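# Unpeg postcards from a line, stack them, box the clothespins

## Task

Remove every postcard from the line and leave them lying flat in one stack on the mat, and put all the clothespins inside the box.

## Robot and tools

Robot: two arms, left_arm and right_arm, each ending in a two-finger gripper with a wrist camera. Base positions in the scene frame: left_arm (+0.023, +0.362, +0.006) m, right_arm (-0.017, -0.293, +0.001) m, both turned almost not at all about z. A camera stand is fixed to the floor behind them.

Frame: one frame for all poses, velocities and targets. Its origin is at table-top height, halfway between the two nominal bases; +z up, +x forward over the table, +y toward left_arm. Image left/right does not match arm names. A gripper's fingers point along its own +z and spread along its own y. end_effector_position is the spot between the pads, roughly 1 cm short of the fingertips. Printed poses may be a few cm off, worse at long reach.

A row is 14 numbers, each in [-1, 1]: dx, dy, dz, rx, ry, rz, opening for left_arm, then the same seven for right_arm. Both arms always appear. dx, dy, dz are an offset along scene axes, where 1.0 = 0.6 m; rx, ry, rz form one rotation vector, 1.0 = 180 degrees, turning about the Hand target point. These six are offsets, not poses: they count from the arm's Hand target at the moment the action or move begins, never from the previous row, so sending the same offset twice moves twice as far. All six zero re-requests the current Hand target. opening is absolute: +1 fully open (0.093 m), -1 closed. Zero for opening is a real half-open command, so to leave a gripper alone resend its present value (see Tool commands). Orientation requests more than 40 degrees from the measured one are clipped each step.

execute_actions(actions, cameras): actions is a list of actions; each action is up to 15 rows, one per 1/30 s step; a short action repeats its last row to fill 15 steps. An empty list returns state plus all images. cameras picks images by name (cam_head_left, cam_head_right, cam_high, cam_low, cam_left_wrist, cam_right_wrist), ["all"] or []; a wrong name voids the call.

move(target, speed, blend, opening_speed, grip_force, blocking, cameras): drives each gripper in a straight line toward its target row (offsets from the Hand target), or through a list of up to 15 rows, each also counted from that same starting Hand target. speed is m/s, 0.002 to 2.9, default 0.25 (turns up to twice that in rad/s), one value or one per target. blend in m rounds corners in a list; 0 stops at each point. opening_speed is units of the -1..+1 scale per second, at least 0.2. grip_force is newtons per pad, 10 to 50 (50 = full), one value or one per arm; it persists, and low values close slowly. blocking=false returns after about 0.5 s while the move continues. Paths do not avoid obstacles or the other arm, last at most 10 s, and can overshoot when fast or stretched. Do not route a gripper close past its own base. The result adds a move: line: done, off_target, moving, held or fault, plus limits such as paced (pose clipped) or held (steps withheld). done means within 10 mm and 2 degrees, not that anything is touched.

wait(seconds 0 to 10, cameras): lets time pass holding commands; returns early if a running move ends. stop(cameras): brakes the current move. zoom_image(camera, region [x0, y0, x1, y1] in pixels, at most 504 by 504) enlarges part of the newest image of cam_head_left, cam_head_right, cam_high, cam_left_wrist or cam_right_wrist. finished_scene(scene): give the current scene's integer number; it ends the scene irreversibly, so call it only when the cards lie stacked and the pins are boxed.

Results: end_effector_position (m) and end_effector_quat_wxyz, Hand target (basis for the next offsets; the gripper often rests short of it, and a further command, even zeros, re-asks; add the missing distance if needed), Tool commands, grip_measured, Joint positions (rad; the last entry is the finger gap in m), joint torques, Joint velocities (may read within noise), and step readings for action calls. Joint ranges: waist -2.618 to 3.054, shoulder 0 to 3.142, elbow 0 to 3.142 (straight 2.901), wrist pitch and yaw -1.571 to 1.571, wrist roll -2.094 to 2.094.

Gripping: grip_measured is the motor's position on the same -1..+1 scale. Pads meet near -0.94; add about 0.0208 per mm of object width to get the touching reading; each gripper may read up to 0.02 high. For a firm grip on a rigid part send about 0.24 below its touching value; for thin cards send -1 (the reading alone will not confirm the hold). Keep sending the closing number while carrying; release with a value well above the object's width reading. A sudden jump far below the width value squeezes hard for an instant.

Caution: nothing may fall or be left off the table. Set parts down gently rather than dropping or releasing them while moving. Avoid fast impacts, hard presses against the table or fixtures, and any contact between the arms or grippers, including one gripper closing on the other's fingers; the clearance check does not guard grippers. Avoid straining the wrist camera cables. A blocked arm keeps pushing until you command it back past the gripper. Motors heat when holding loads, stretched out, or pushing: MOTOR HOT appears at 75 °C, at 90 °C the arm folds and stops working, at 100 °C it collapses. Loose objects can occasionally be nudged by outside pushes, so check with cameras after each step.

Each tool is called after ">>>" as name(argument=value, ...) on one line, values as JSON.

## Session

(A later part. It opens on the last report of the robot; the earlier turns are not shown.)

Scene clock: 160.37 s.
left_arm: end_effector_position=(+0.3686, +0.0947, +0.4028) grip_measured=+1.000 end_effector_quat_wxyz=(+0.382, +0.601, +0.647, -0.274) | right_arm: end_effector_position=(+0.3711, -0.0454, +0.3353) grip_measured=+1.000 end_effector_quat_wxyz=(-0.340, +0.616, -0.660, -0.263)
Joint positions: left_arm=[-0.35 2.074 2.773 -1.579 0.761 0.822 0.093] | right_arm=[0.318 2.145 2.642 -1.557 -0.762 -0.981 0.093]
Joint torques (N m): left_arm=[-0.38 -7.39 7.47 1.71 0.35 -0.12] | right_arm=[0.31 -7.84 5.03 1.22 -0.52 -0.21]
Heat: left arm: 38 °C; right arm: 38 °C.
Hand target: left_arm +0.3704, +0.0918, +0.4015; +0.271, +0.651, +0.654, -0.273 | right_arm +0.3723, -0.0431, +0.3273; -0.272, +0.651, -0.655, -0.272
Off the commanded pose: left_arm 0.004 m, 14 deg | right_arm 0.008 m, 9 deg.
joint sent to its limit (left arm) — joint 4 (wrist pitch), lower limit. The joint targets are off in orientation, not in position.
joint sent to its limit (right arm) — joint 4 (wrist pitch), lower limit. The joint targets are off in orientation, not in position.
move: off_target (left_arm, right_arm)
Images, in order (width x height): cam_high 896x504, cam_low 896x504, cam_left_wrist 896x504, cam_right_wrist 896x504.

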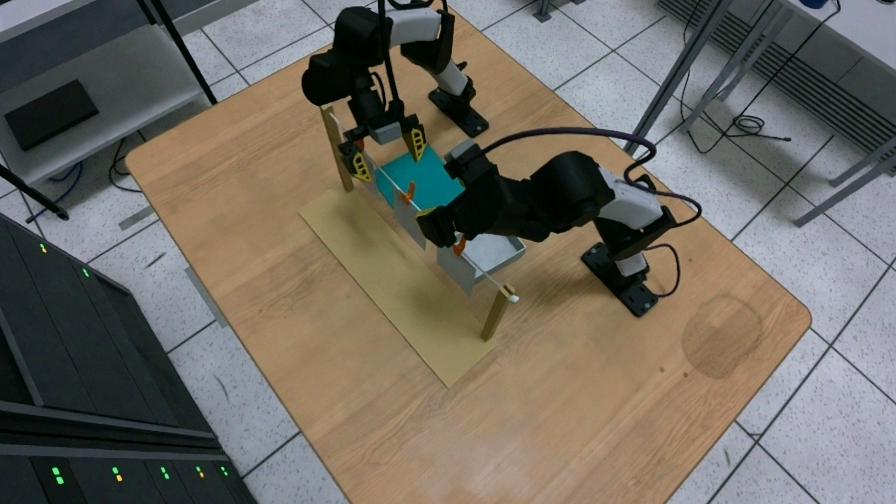

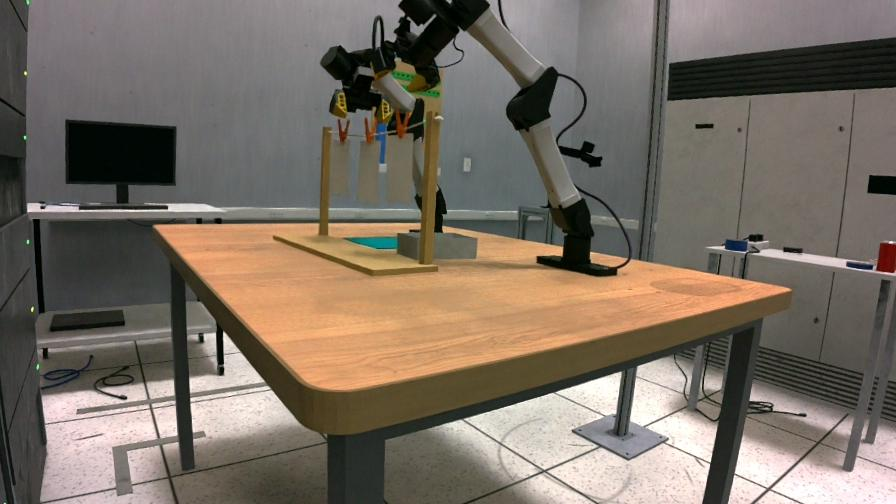

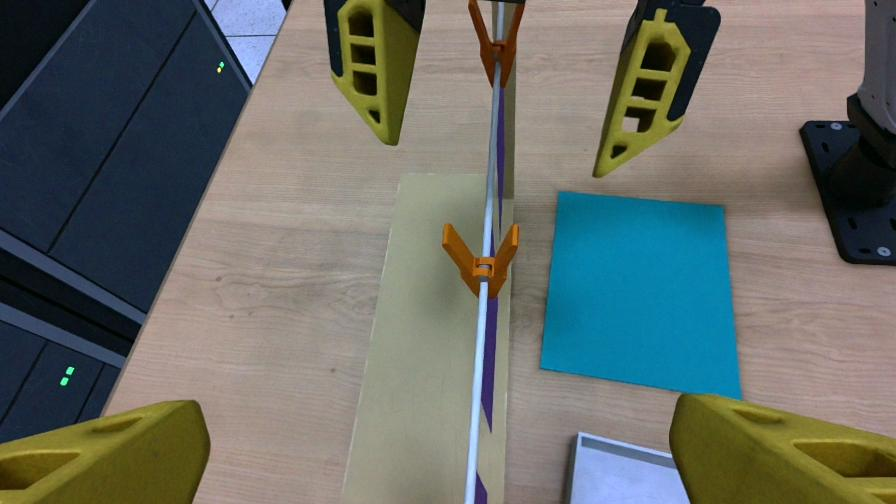

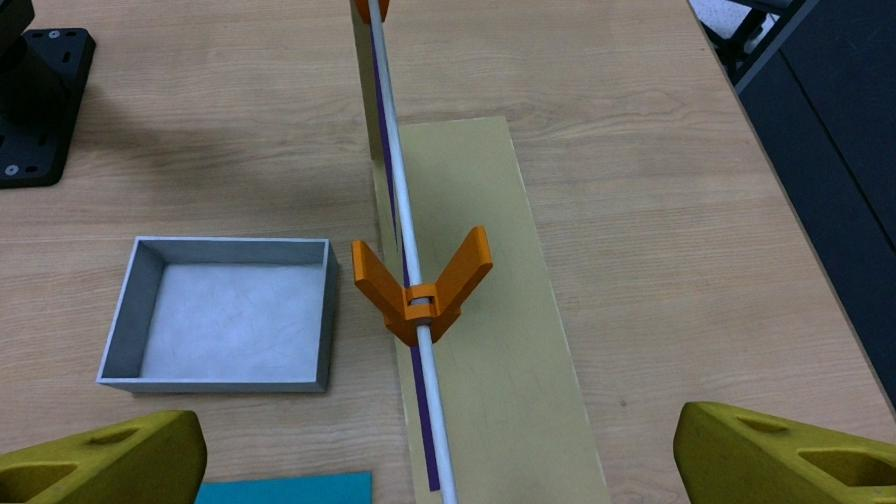

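>>> move(target=[[0,0,0,0,0,0,1,0,-0.012,-0.045,0,0,0,1],[0,0,0,0,0,0,1,0,-0.012,-0.045,0,0,0,-1]], speed=0.1, opening_speed=0.6, cameras=["cam_high","cam_head_right","cam_left_wrist","cam_right_wrist"])

Scene clock: 178.10 s.
left_arm: end_effector_position=(+0.3686, +0.0947, +0.4028) grip_measured=+1.000 end_effector_quat_wxyz=(+0.382, +0.601, +0.647, -0.274) | right_arm: end_effector_position=(+0.3700, -0.0467, +0.3046) grip_measured=-0.975 end_effector_quat_wxyz=(-0.306, +0.634, -0.658, -0.268)
Joint positions: left_arm=[-0.35 2.074 2.773 -1.579 0.761 0.822 0.093] | right_arm=[0.318 2.145 2.537 -1.557 -0.754 -1.058 0]
Joint torques (N m): left_arm=[-0.39 -7.41 7.45 1.71 0.36 -0.12] | right_arm=[-0.73 -8.58 5.22 1.08 -0.56 -0.18]
Heat: left arm: 38 °C; right arm: 38 °C.
Hand target: left_arm +0.3704, +0.0918, +0.4015; +0.271, +0.651, +0.654, -0.273 | right_arm +0.3723, -0.0503, +0.3004; -0.272, +0.651, -0.655, -0.272
Off the commanded pose: left_arm 0.004 m, 14 deg | right_arm 0.006 m, 4 deg.
joint sent to its limit (left arm) — joint 4 (wrist pitch), lower limit. The joint targets are off in orientation, not in position.
joint sent to its limit (right arm) — joint 4 (wrist pitch), lower limit. The joint targets are off in orientation, not in position.
move: off_target (left_arm, right_arm); target 2's new opening was sent with right_arm's hand 0.006 m and 4 deg from that target
Images, in order (width x height): cam_head_right 896x504, cam_high 896x504, cam_left_wrist 896x504, cam_right_wrist 896x504.

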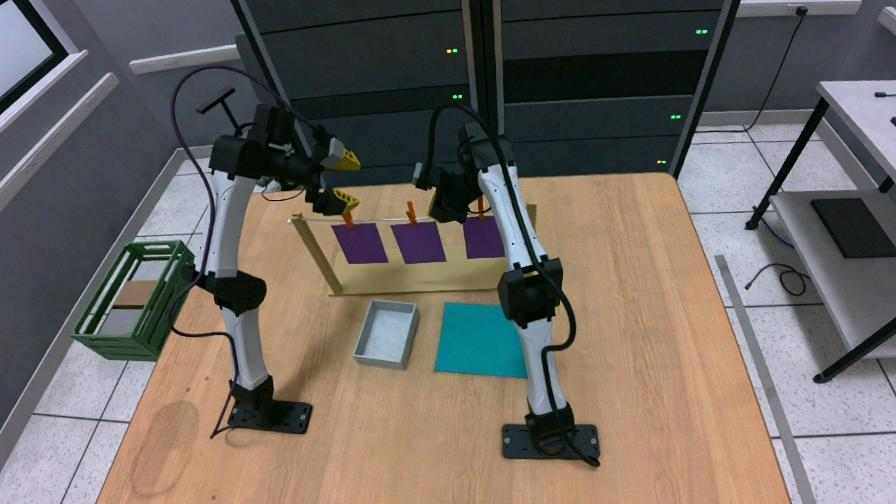

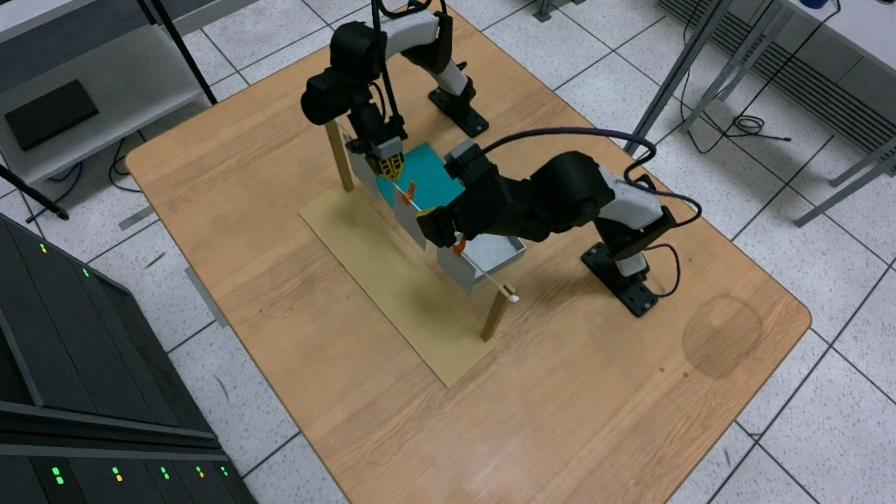

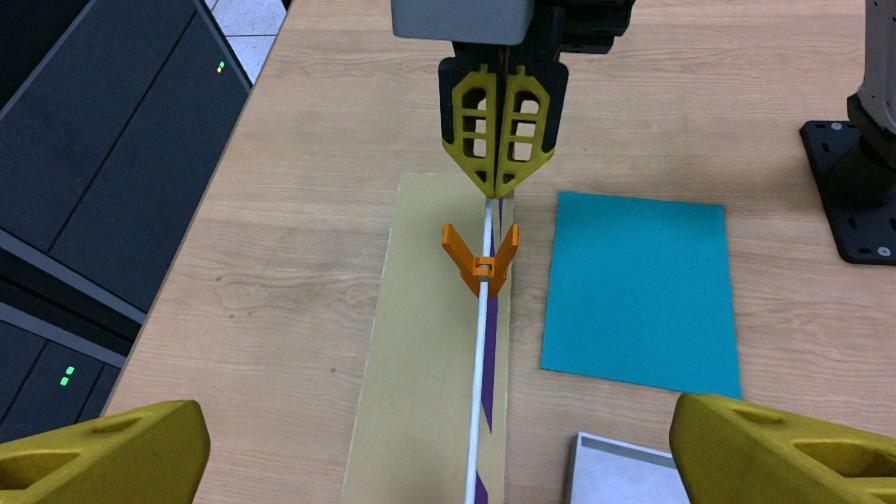

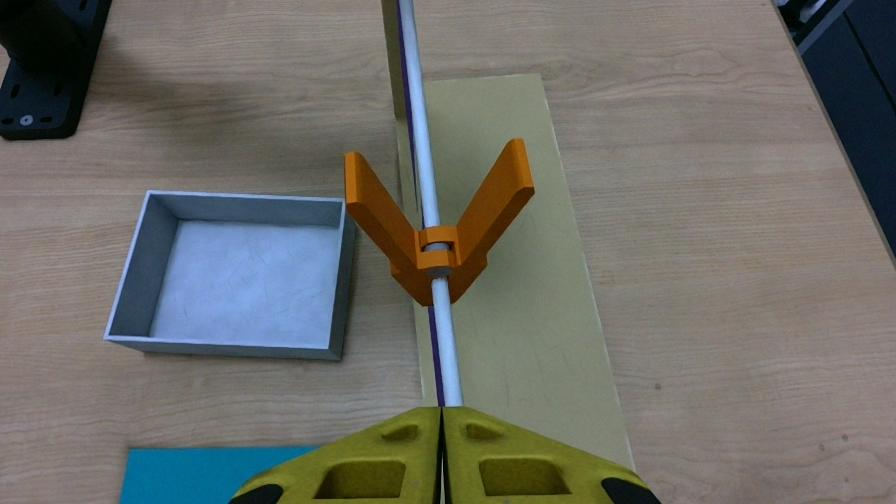

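>>> zoom_image(camera="cam_right_wrist", region=[340, 250, 560, 504])

>>> zoom_image(camera="cam_left_wrist", region=[400, 20, 600, 320])

>>> zoom_image(camera="cam_head_right", region=[320, 150, 560, 310])

>>> zoom_image(camera="cam_high", region=[340, 110, 500, 310])

Scaled by 1.984 from the camera's 896x504 image, which has a finer 1280x720 frame.

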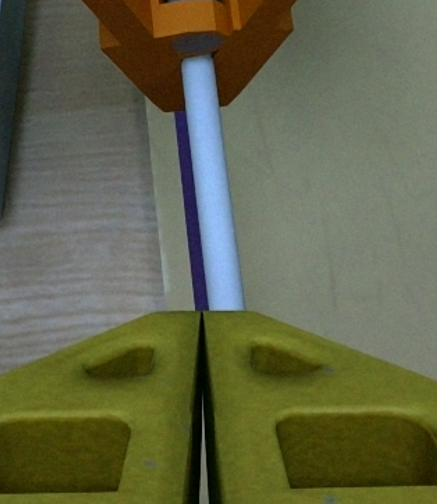

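Scaled by 1.680 from the camera's 896x504 image, which has a finer 1280x720 frame.

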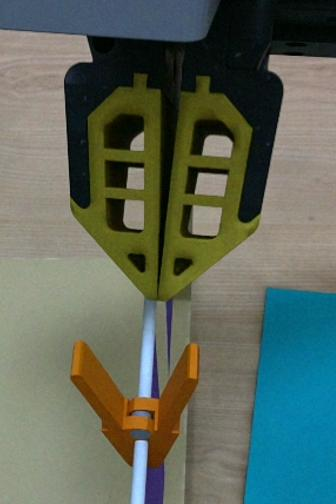

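Scaled by 2.100 from the camera's 896x504 image, which has a finer 1280x720 frame.

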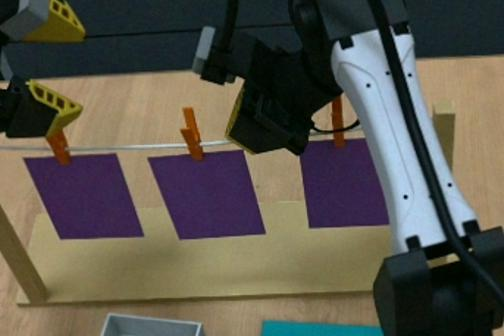

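Scaled by 2.520 from the camera's 896x504 image, which has a finer 1280x720 frame.

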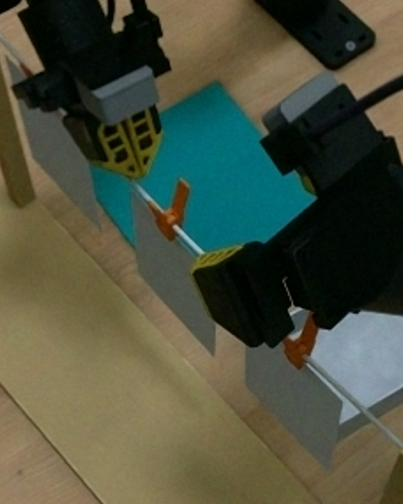

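>>> move(target=[[0,0,0,0,0,0,1,0,0,0,0,0,0,0.3],[0,0,0,0,0,0,1,0.002,0.02,-0.048,0,0,0,0.3],[0,0,0,0,0,0,1,0.002,0.02,-0.048,0,0,0,-1]], speed=0.1, cameras=["cam_high","cam_head_right","cam_left_wrist","cam_right_wrist"])

>>> zoom_image(camera="cam_left_wrist", region=[400, 20, 600, 320])

>>> zoom_image(camera="cam_head_right", region=[320, 150, 560, 310])

Scene clock: 201.67 s.
left_arm: end_effector_position=(+0.3686, +0.0947, +0.4028) grip_measured=+1.000 end_effector_quat_wxyz=(+0.382, +0.601, +0.647, -0.274) | right_arm: end_effector_position=(+0.3725, -0.0408, +0.2776) grip_measured=-0.968 end_effector_quat_wxyz=(-0.275, +0.642, -0.661, -0.273)
Joint positions: left_arm=[-0.35 2.074 2.773 -1.579 0.761 0.822 0.093] | right_arm=[0.333 2.183 2.504 -1.557 -0.737 -1.083 0]
Joint torques (N m): left_arm=[-0.4 -7.42 7.5 1.71 0.33 -0.11] | right_arm=[0.21 -8.57 5.57 1.02 -0.57 -0.21]
Heat: left arm: 39 °C; right arm: 40 °C.
Hand target: left_arm +0.3704, +0.0918, +0.4015; +0.271, +0.651, +0.654, -0.273 | right_arm +0.3735, -0.0383, +0.2715; -0.272, +0.651, -0.655, -0.272
Off the commanded pose: left_arm 0.004 m, 14 deg | right_arm 0.007 m, 1 deg.
joint sent to its limit (left arm) — joint 4 (wrist pitch), lower limit. The joint targets are off in orientation, not in position.
move: off_target (left_arm)
Images, in order (width x height): cam_head_right 896x504, cam_high 896x504, cam_left_wrist 896x504, cam_right_wrist 896x504.

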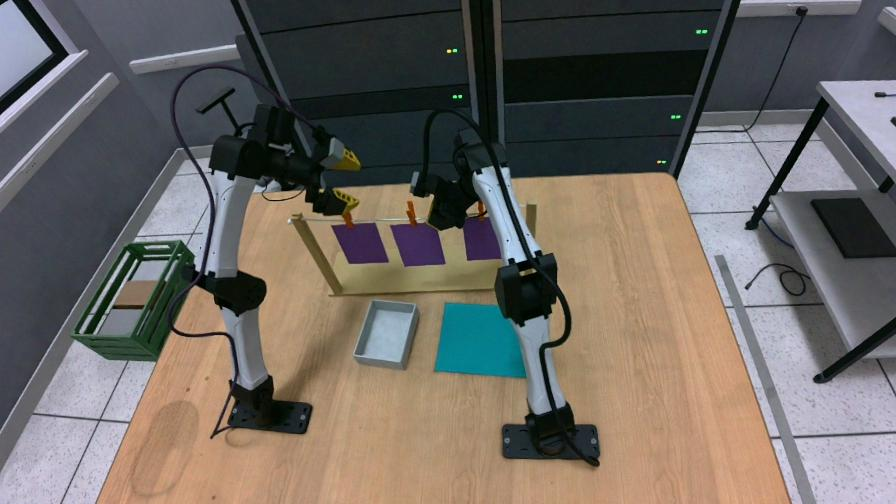

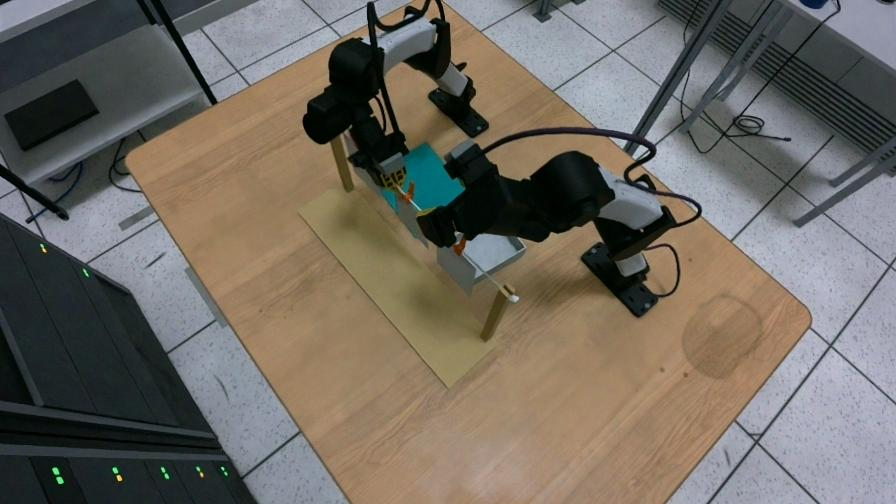

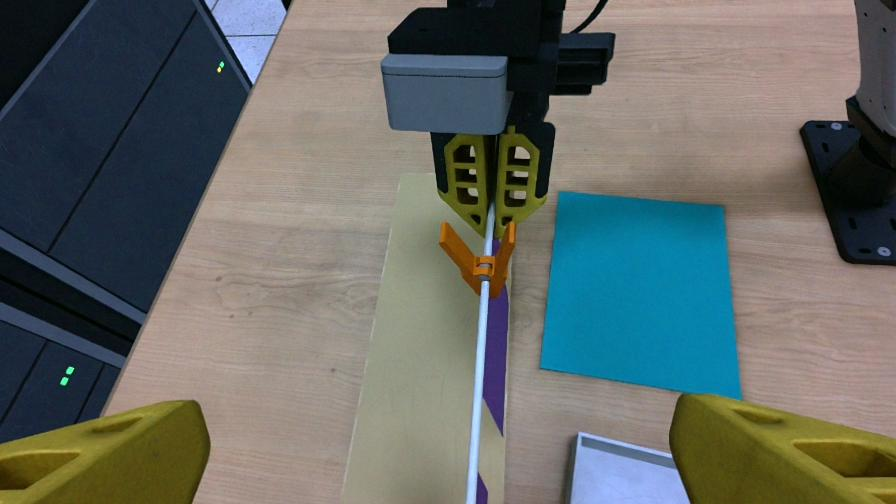

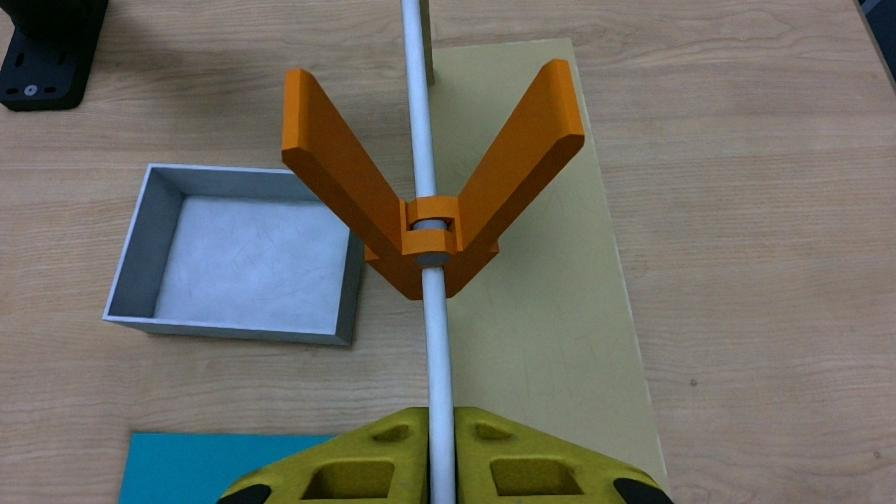

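Scaled by 1.680 from the camera's 896x504 image, which has a finer 1280x720 frame.

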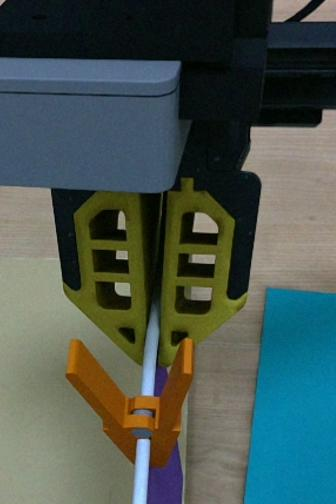

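Scaled by 2.100 from the camera's 896x504 image, which has a finer 1280x720 frame.

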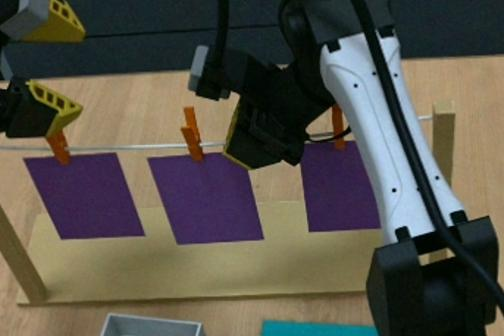

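>>> move(target=[0.01,-0.09,-0.05,0,0,0,1,0,0,0,0,0,0,-1], speed=0.12, cameras=["cam_low","cam_left_wrist","cam_right_wrist"])

Scene clock: 213.33 s.
left_arm: end_effector_position=(+0.3697, +0.0431, +0.3684) grip_measured=+1.000 end_effector_quat_wxyz=(+0.341, +0.613, +0.654, -0.283) | right_arm: end_effector_position=(+0.3725, -0.0408, +0.2776) grip_measured=-0.968 end_effector_quat_wxyz=(-0.275, +0.642, -0.661, -0.273)
Joint positions: left_arm=[-0.474 2.192 2.838 -1.554 0.692 0.745 0.093] | right_arm=[0.333 2.183 2.504 -1.557 -0.737 -1.083 0]
Joint torques (N m): left_arm=[-0.23 -8.66 7.76 2.1 0.33 -0.11] | right_arm=[0.27 -8.59 5.6 1.07 -0.57 -0.2]
Heat: left arm: 39 °C; right arm: 41 °C.
Hand target: left_arm +0.3763, +0.0377, +0.3715; +0.271, +0.651, +0.654, -0.273 | right_arm +0.3735, -0.0383, +0.2715; -0.272, +0.651, -0.655, -0.272
Off the commanded pose: left_arm 0.009 m, 9 deg | right_arm 0.007 m, 1 deg.
elbow stopped short (left arm): the move would have taken joint 3 (elbow) straighter than the controller allows.
move: off_target (left_arm)
Images, in order (width x height): cam_low 896x504, cam_left_wrist 896x504, cam_right_wrist 896x504.

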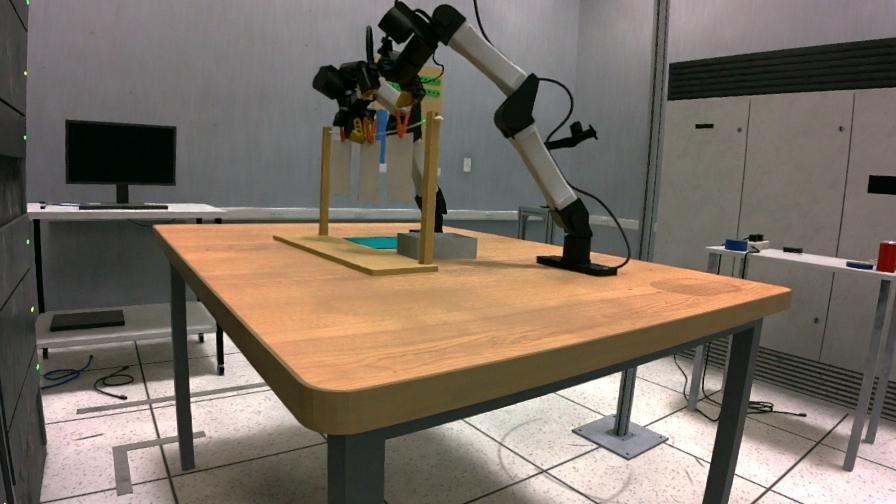

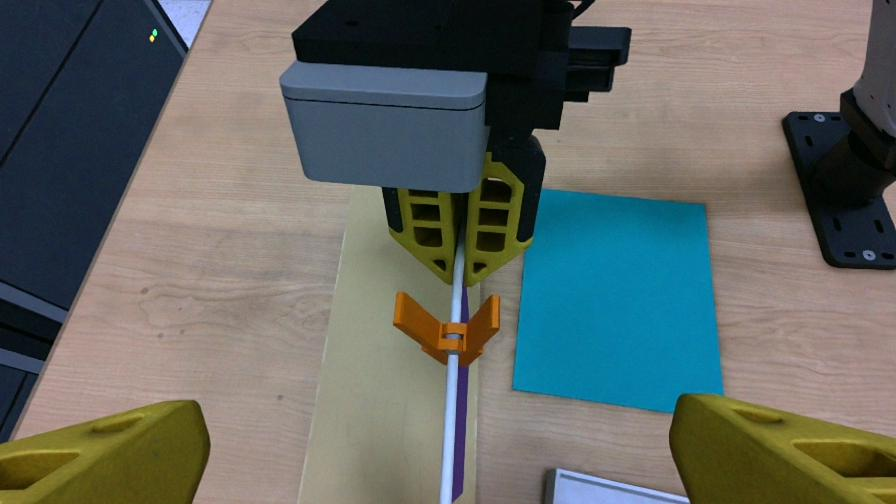

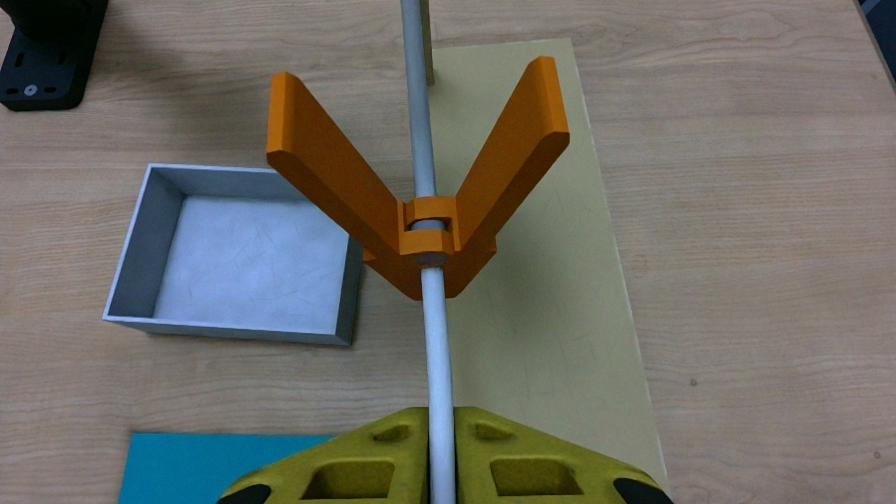

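>>> move(target=[0.008,-0.085,-0.05,0,0,0,1,0,0,0,0,0,0,-1], speed=0.1, cameras=["cam_low","cam_high","cam_left_wrist","cam_right_wrist"])

Scene clock: 228.20 s.
left_arm: end_effector_position=(+0.3748, -0.0069, +0.3389) grip_measured=+1.000 end_effector_quat_wxyz=(+0.329, +0.620, +0.654, -0.284) | right_arm: end_effector_position=(+0.3725, -0.0408, +0.2776) grip_measured=-0.968 end_effector_quat_wxyz=(-0.275, +0.642, -0.661, -0.273)
Joint positions: left_arm=[-0.573 2.277 2.838 -1.444 0.633 0.671 0.093] | right_arm=[0.333 2.183 2.504 -1.557 -0.737 -1.083 0]
Joint torques (N m): left_arm=[-0.12 -9.69 8.31 2.18 0.33 -0.13] | right_arm=[0.25 -8.49 5.71 1.06 -0.56 -0.18]
Heat: left arm: 41 °C; right arm: 43 °C.
Hand target: left_arm +0.3812, -0.0133, +0.3415; +0.271, +0.651, +0.654, -0.273 | right_arm +0.3735, -0.0383, +0.2715; -0.272, +0.651, -0.655, -0.272
Off the commanded pose: left_arm 0.009 m, 8 deg | right_arm 0.007 m, 1 deg.
elbow stopped short (left arm): the move would have taken joint 3 (elbow) straighter than the controller allows.
move: off_target (left_arm)
Images, in order (width x height): cam_high 896x504, cam_low 896x504, cam_left_wrist 896x504, cam_right_wrist 896x504.

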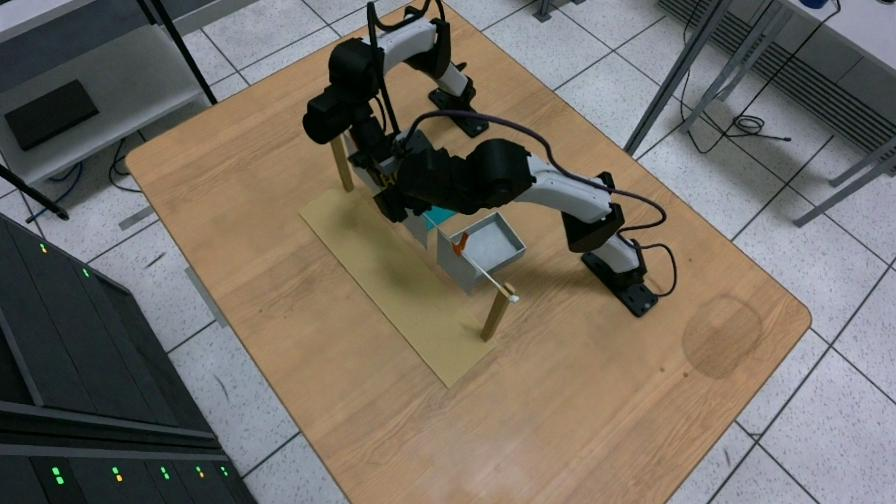

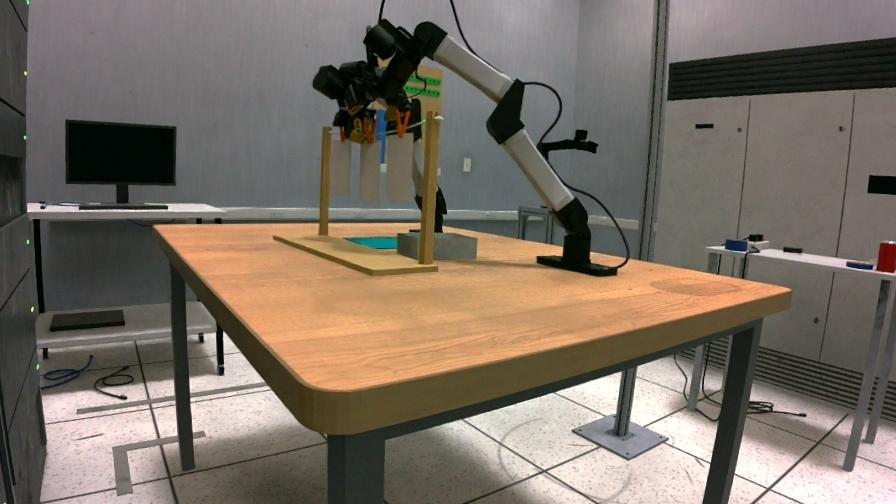

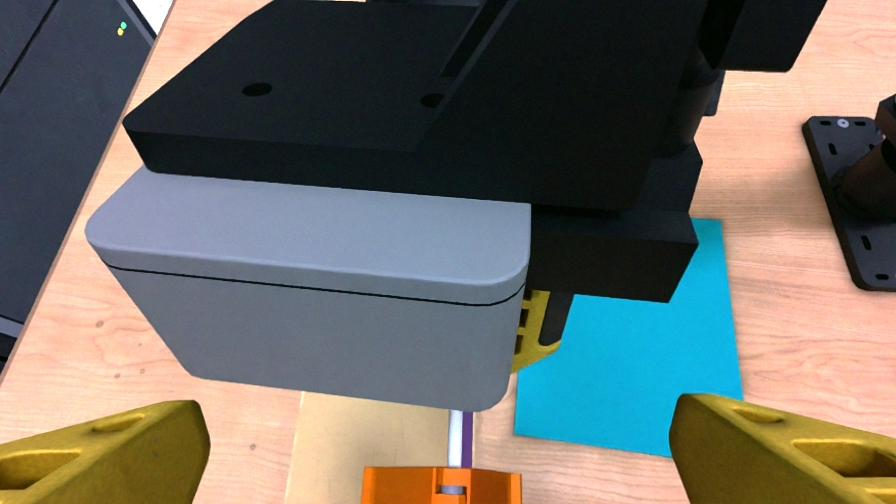

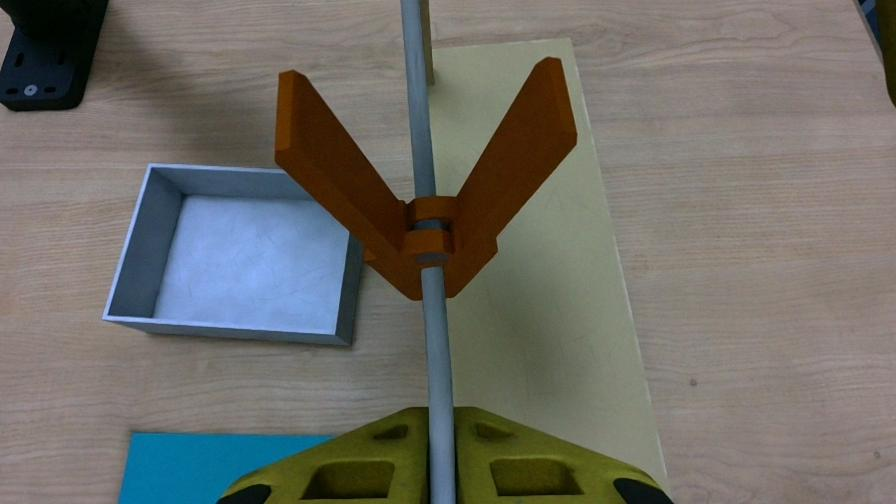

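>>> move(target=[0.004,-0.03,-0.058,0,0,0,1,0,0,0,0,0,0,-1], speed=0.08, cameras=["cam_low","cam_left_wrist","cam_right_wrist"])

Scene clock: 241.33 s.
left_arm: end_effector_position=(+0.3783, -0.0184, +0.3197) grip_measured=+1.000 end_effector_quat_wxyz=(+0.314, +0.626, +0.655, -0.283) | right_arm: end_effector_position=(+0.3725, -0.0408, +0.2775) grip_measured=-0.968 end_effector_quat_wxyz=(-0.276, +0.644, -0.660, -0.272)
Joint positions: left_arm=[-0.59 2.323 2.848 -1.438 0.623 0.676 0.093] | right_arm=[0.333 2.183 2.504 -1.557 -0.737 -1.086 0]
Joint torques (N m): left_arm=[-1.28 -8.29 7.5 2.04 0.23 0.01] | right_arm=[0.28 -8.34 5.71 1.02 -0.57 -0.14]
Heat: left arm: 41 °C; right arm: 44 °C.
Hand target: left_arm +0.3835, -0.0313, +0.3067; +0.271, +0.651, +0.654, -0.273 | right_arm +0.3736, -0.0383, +0.2715; -0.272, +0.651, -0.655, -0.272
Off the commanded pose: left_arm 0.019 m, 6 deg | right_arm 0.007 m, 1 deg.
elbow stopped short (left arm): the move would have taken joint 3 (elbow) straighter than the controller allows.
move: off_target (left_arm)
Images, in order (width x height): cam_low 896x504, cam_left_wrist 896x504, cam_right_wrist 896x504.

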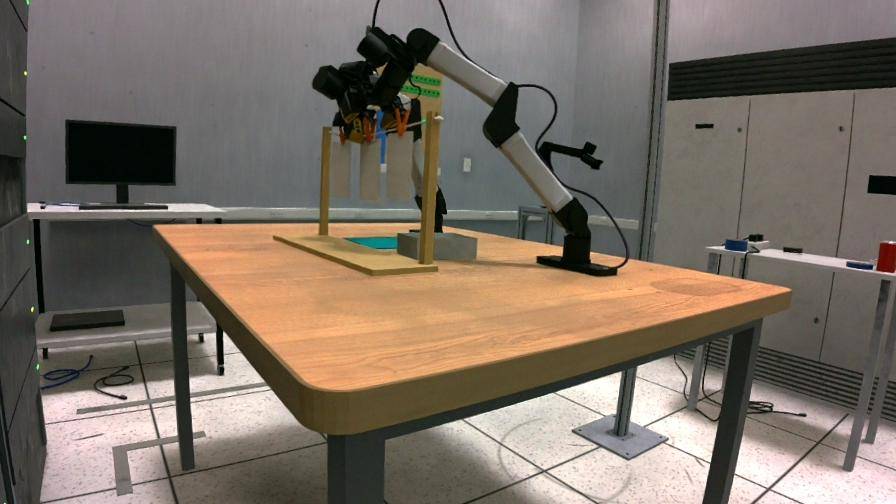

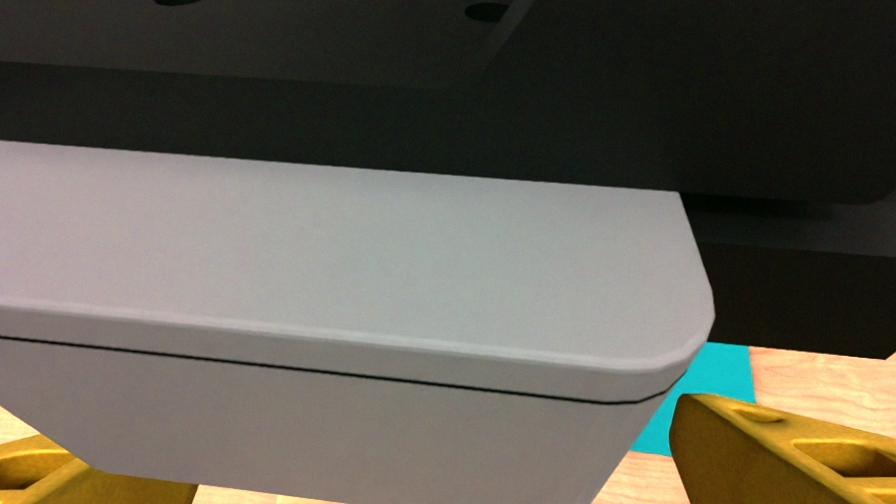

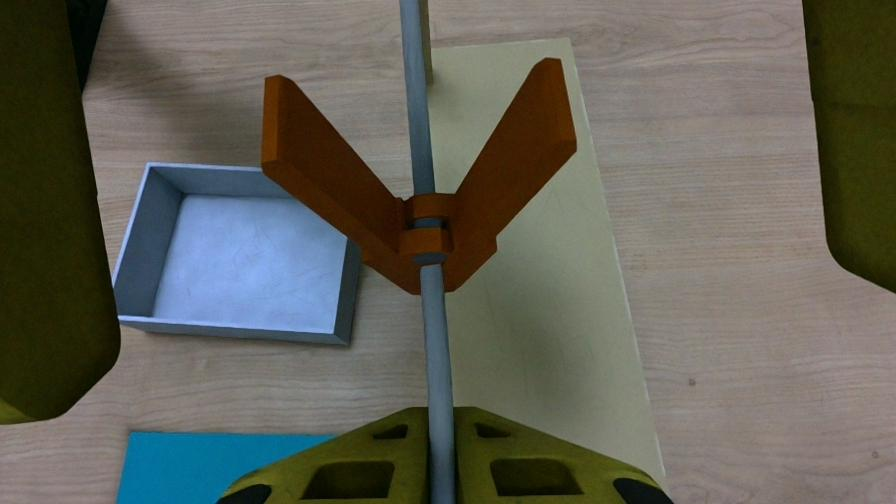

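>>> move(target=[[0,0.018,0.02,0,0,0,1,0,0,0,0,0,0,-1],[0,0.018,0.02,0,0,0,-1,0,0,0,0,0,0,-1]], speed=0.08, opening_speed=1.0, cameras=["cam_low","cam_left_wrist","cam_right_wrist","cam_head_left"])

Scene clock: 253.80 s.
left_arm: end_effector_position=(+0.3781, -0.0187, +0.3201) grip_measured=-0.722 end_effector_quat_wxyz=(+0.315, +0.627, +0.653, -0.284) | right_arm: end_effector_position=(+0.3725, -0.0408, +0.2775) grip_measured=-0.968 end_effector_quat_wxyz=(-0.276, +0.644, -0.659, -0.272)
Joint positions: left_arm=[-0.59 2.323 2.848 -1.437 0.627 0.68 0.011] | right_arm=[0.333 2.183 2.504 -1.557 -0.737 -1.088 0]
Joint torques (N m): left_arm=[0.24 -10.45 7.5 1.93 0.31 0.02] | right_arm=[0.14 -8.32 5.76 1.04 -0.55 -0.12]
Heat: left arm: 42 °C; right arm: 44 °C.
Hand target: left_arm +0.3835, -0.0205, +0.3187; +0.271, +0.651, +0.654, -0.273 | right_arm +0.3736, -0.0383, +0.2715; -0.272, +0.651, -0.655, -0.272
Off the commanded pose: left_arm 0.006 m, 6 deg | right_arm 0.007 m, 1 deg.
elbow stopped short (left arm): the move would have taken joint 3 (elbow) straighter than the controller allows.
move: off_target (left_arm); target 2's new opening was sent with left_arm's hand 0.006 m and 6 deg from that target
Images, in order (width x height): cam_head_left 896x504, cam_low 896x504, cam_left_wrist 896x504, cam_right_wrist 896x504.

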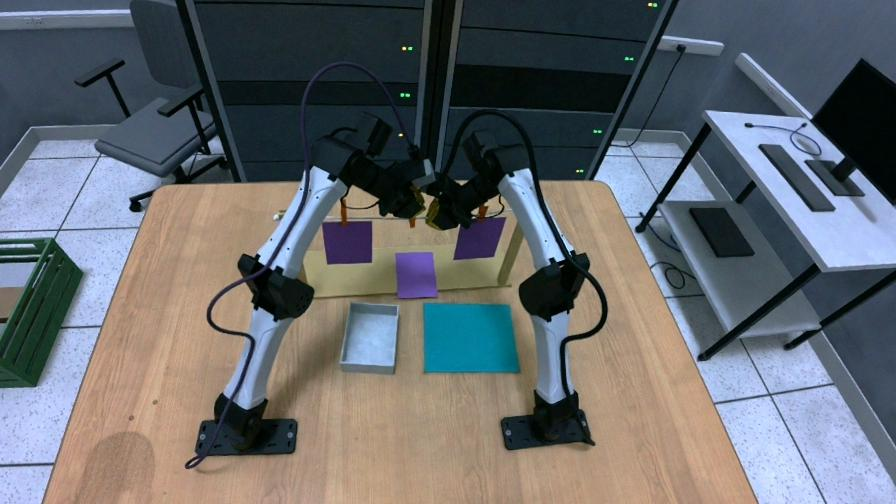

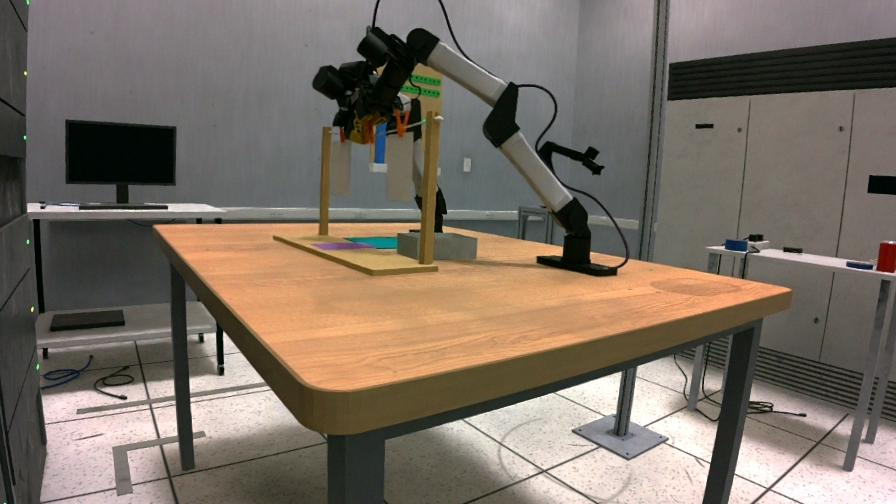

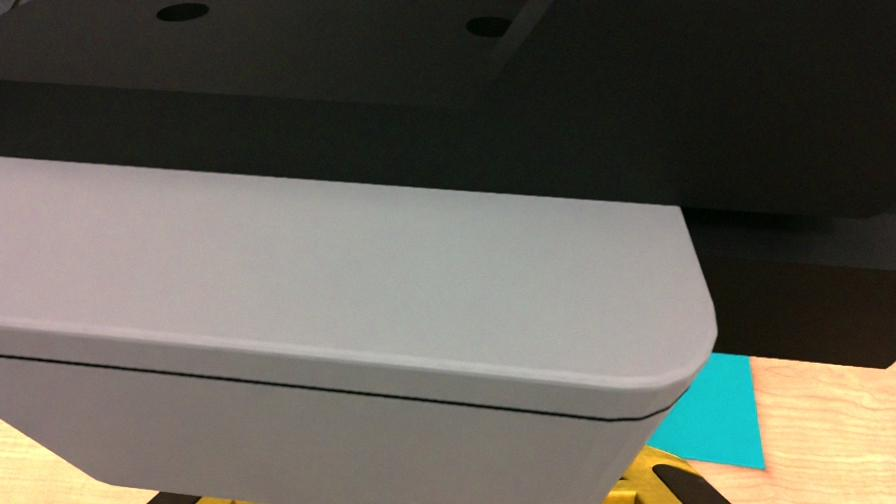

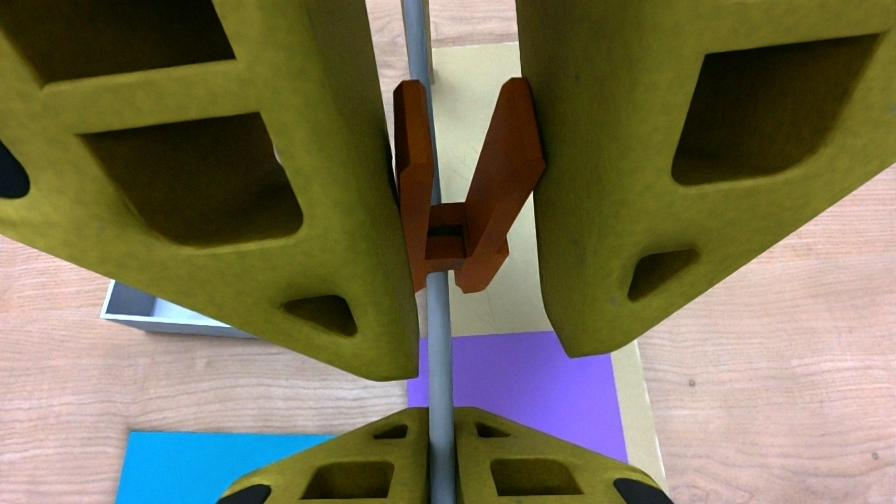

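>>> move(target=[[0,0,0,0,0,0,-1,0,0,0,0,0,0,0.2],[0,0,0,0,0,0,-1,0,-0.1,0.13,0,0,0,0.2],[0,0,0.15,0,0,0,-1,-0.15,-0.2,0.2,0,0,0,0.2]], speed=0.12, cameras=["cam_low","cam_left_wrist","cam_high","cam_head_left"])

Scene clock: 270.97 s.
left_arm: end_effector_position=(+0.3882, -0.0258, +0.3753) grip_measured=-0.737 end_effector_quat_wxyz=(+0.394, +0.577, +0.650, -0.300) | right_arm: end_effector_position=(+0.2883, -0.1594, +0.3859) grip_measured=+0.198 end_effector_quat_wxyz=(+0.403, -0.575, +0.681, +0.208)
Joint positions: left_arm=[-0.59 2.263 2.848 -1.264 0.625 0.515 0.01] | right_arm=[0.037 1.616 2.121 -1.561 -0.828 -1.141 0.055]
Joint torques (N m): left_arm=[0.44 -15.04 7.49 2.48 0.36 -0.12] | right_arm=[-0.49 -5.63 4.93 1.29 -0.94 -0.22]
Heat: left arm: 45 °C; right arm: 45 °C.
Hand target: left_arm +0.3836, -0.0205, +0.4086; +0.271, +0.651, +0.654, -0.273 | right_arm +0.2835, -0.1583, +0.3915; +0.272, -0.651, +0.655, +0.271
Off the commanded pose: left_arm 0.034 m, 17 deg | right_arm 0.007 m, 19 deg.
elbow stopped short (left arm): the move would have taken joint 3 (elbow) straighter than the controller allows.
joint sent to its limit (right arm) — joint 4 (wrist pitch), lower limit. The joint targets are off in orientation, not in position.
move: off_target (left_arm, right_arm)
Images, in order (width x height): cam_head_left 896x504, cam_high 896x504, cam_low 896x504, cam_left_wrist 896x504.

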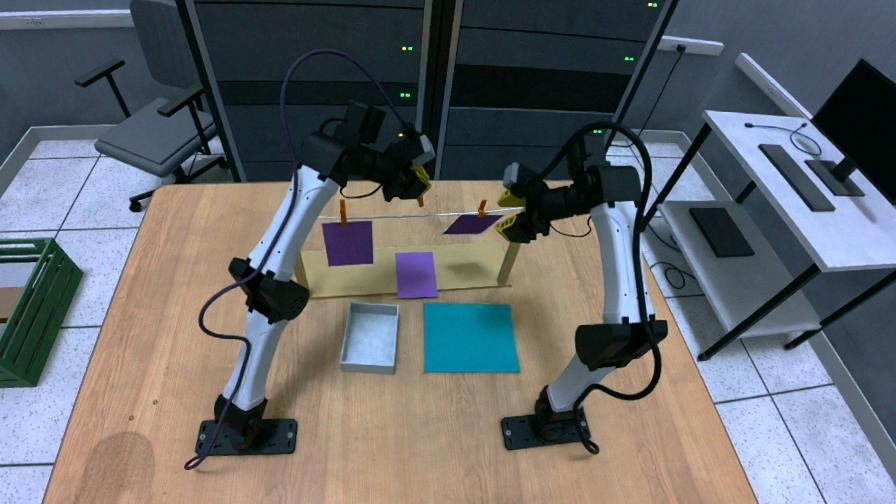

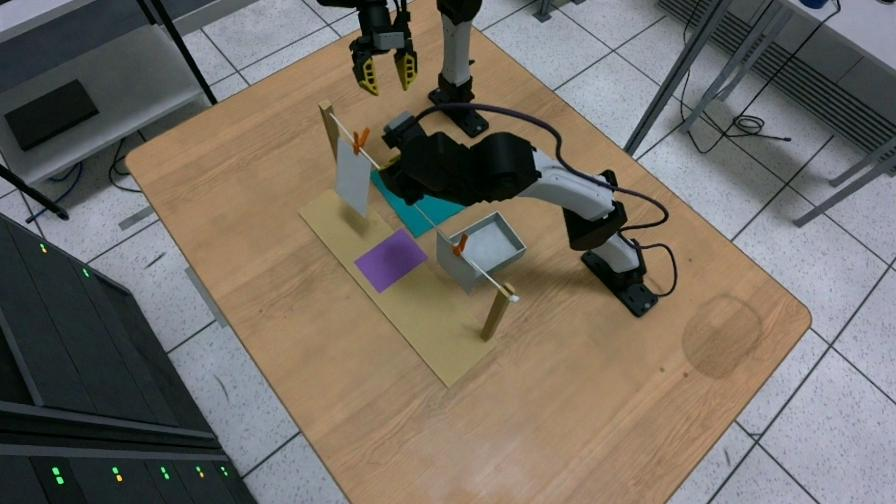

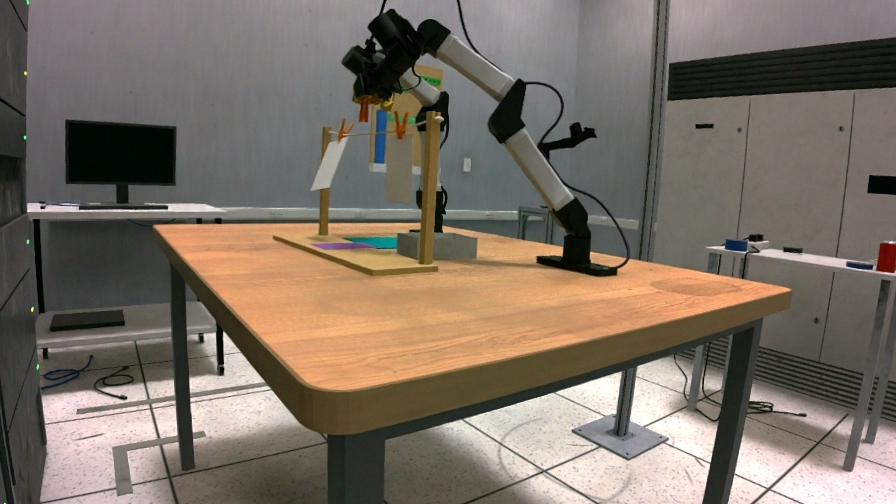

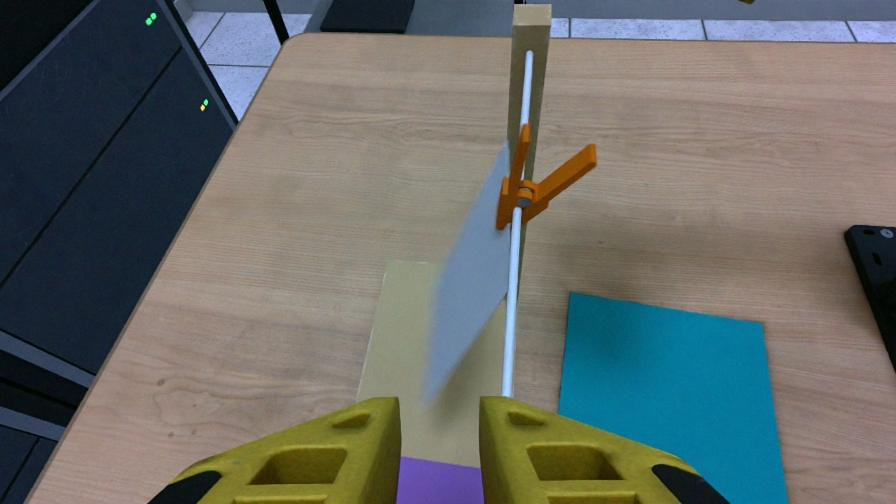

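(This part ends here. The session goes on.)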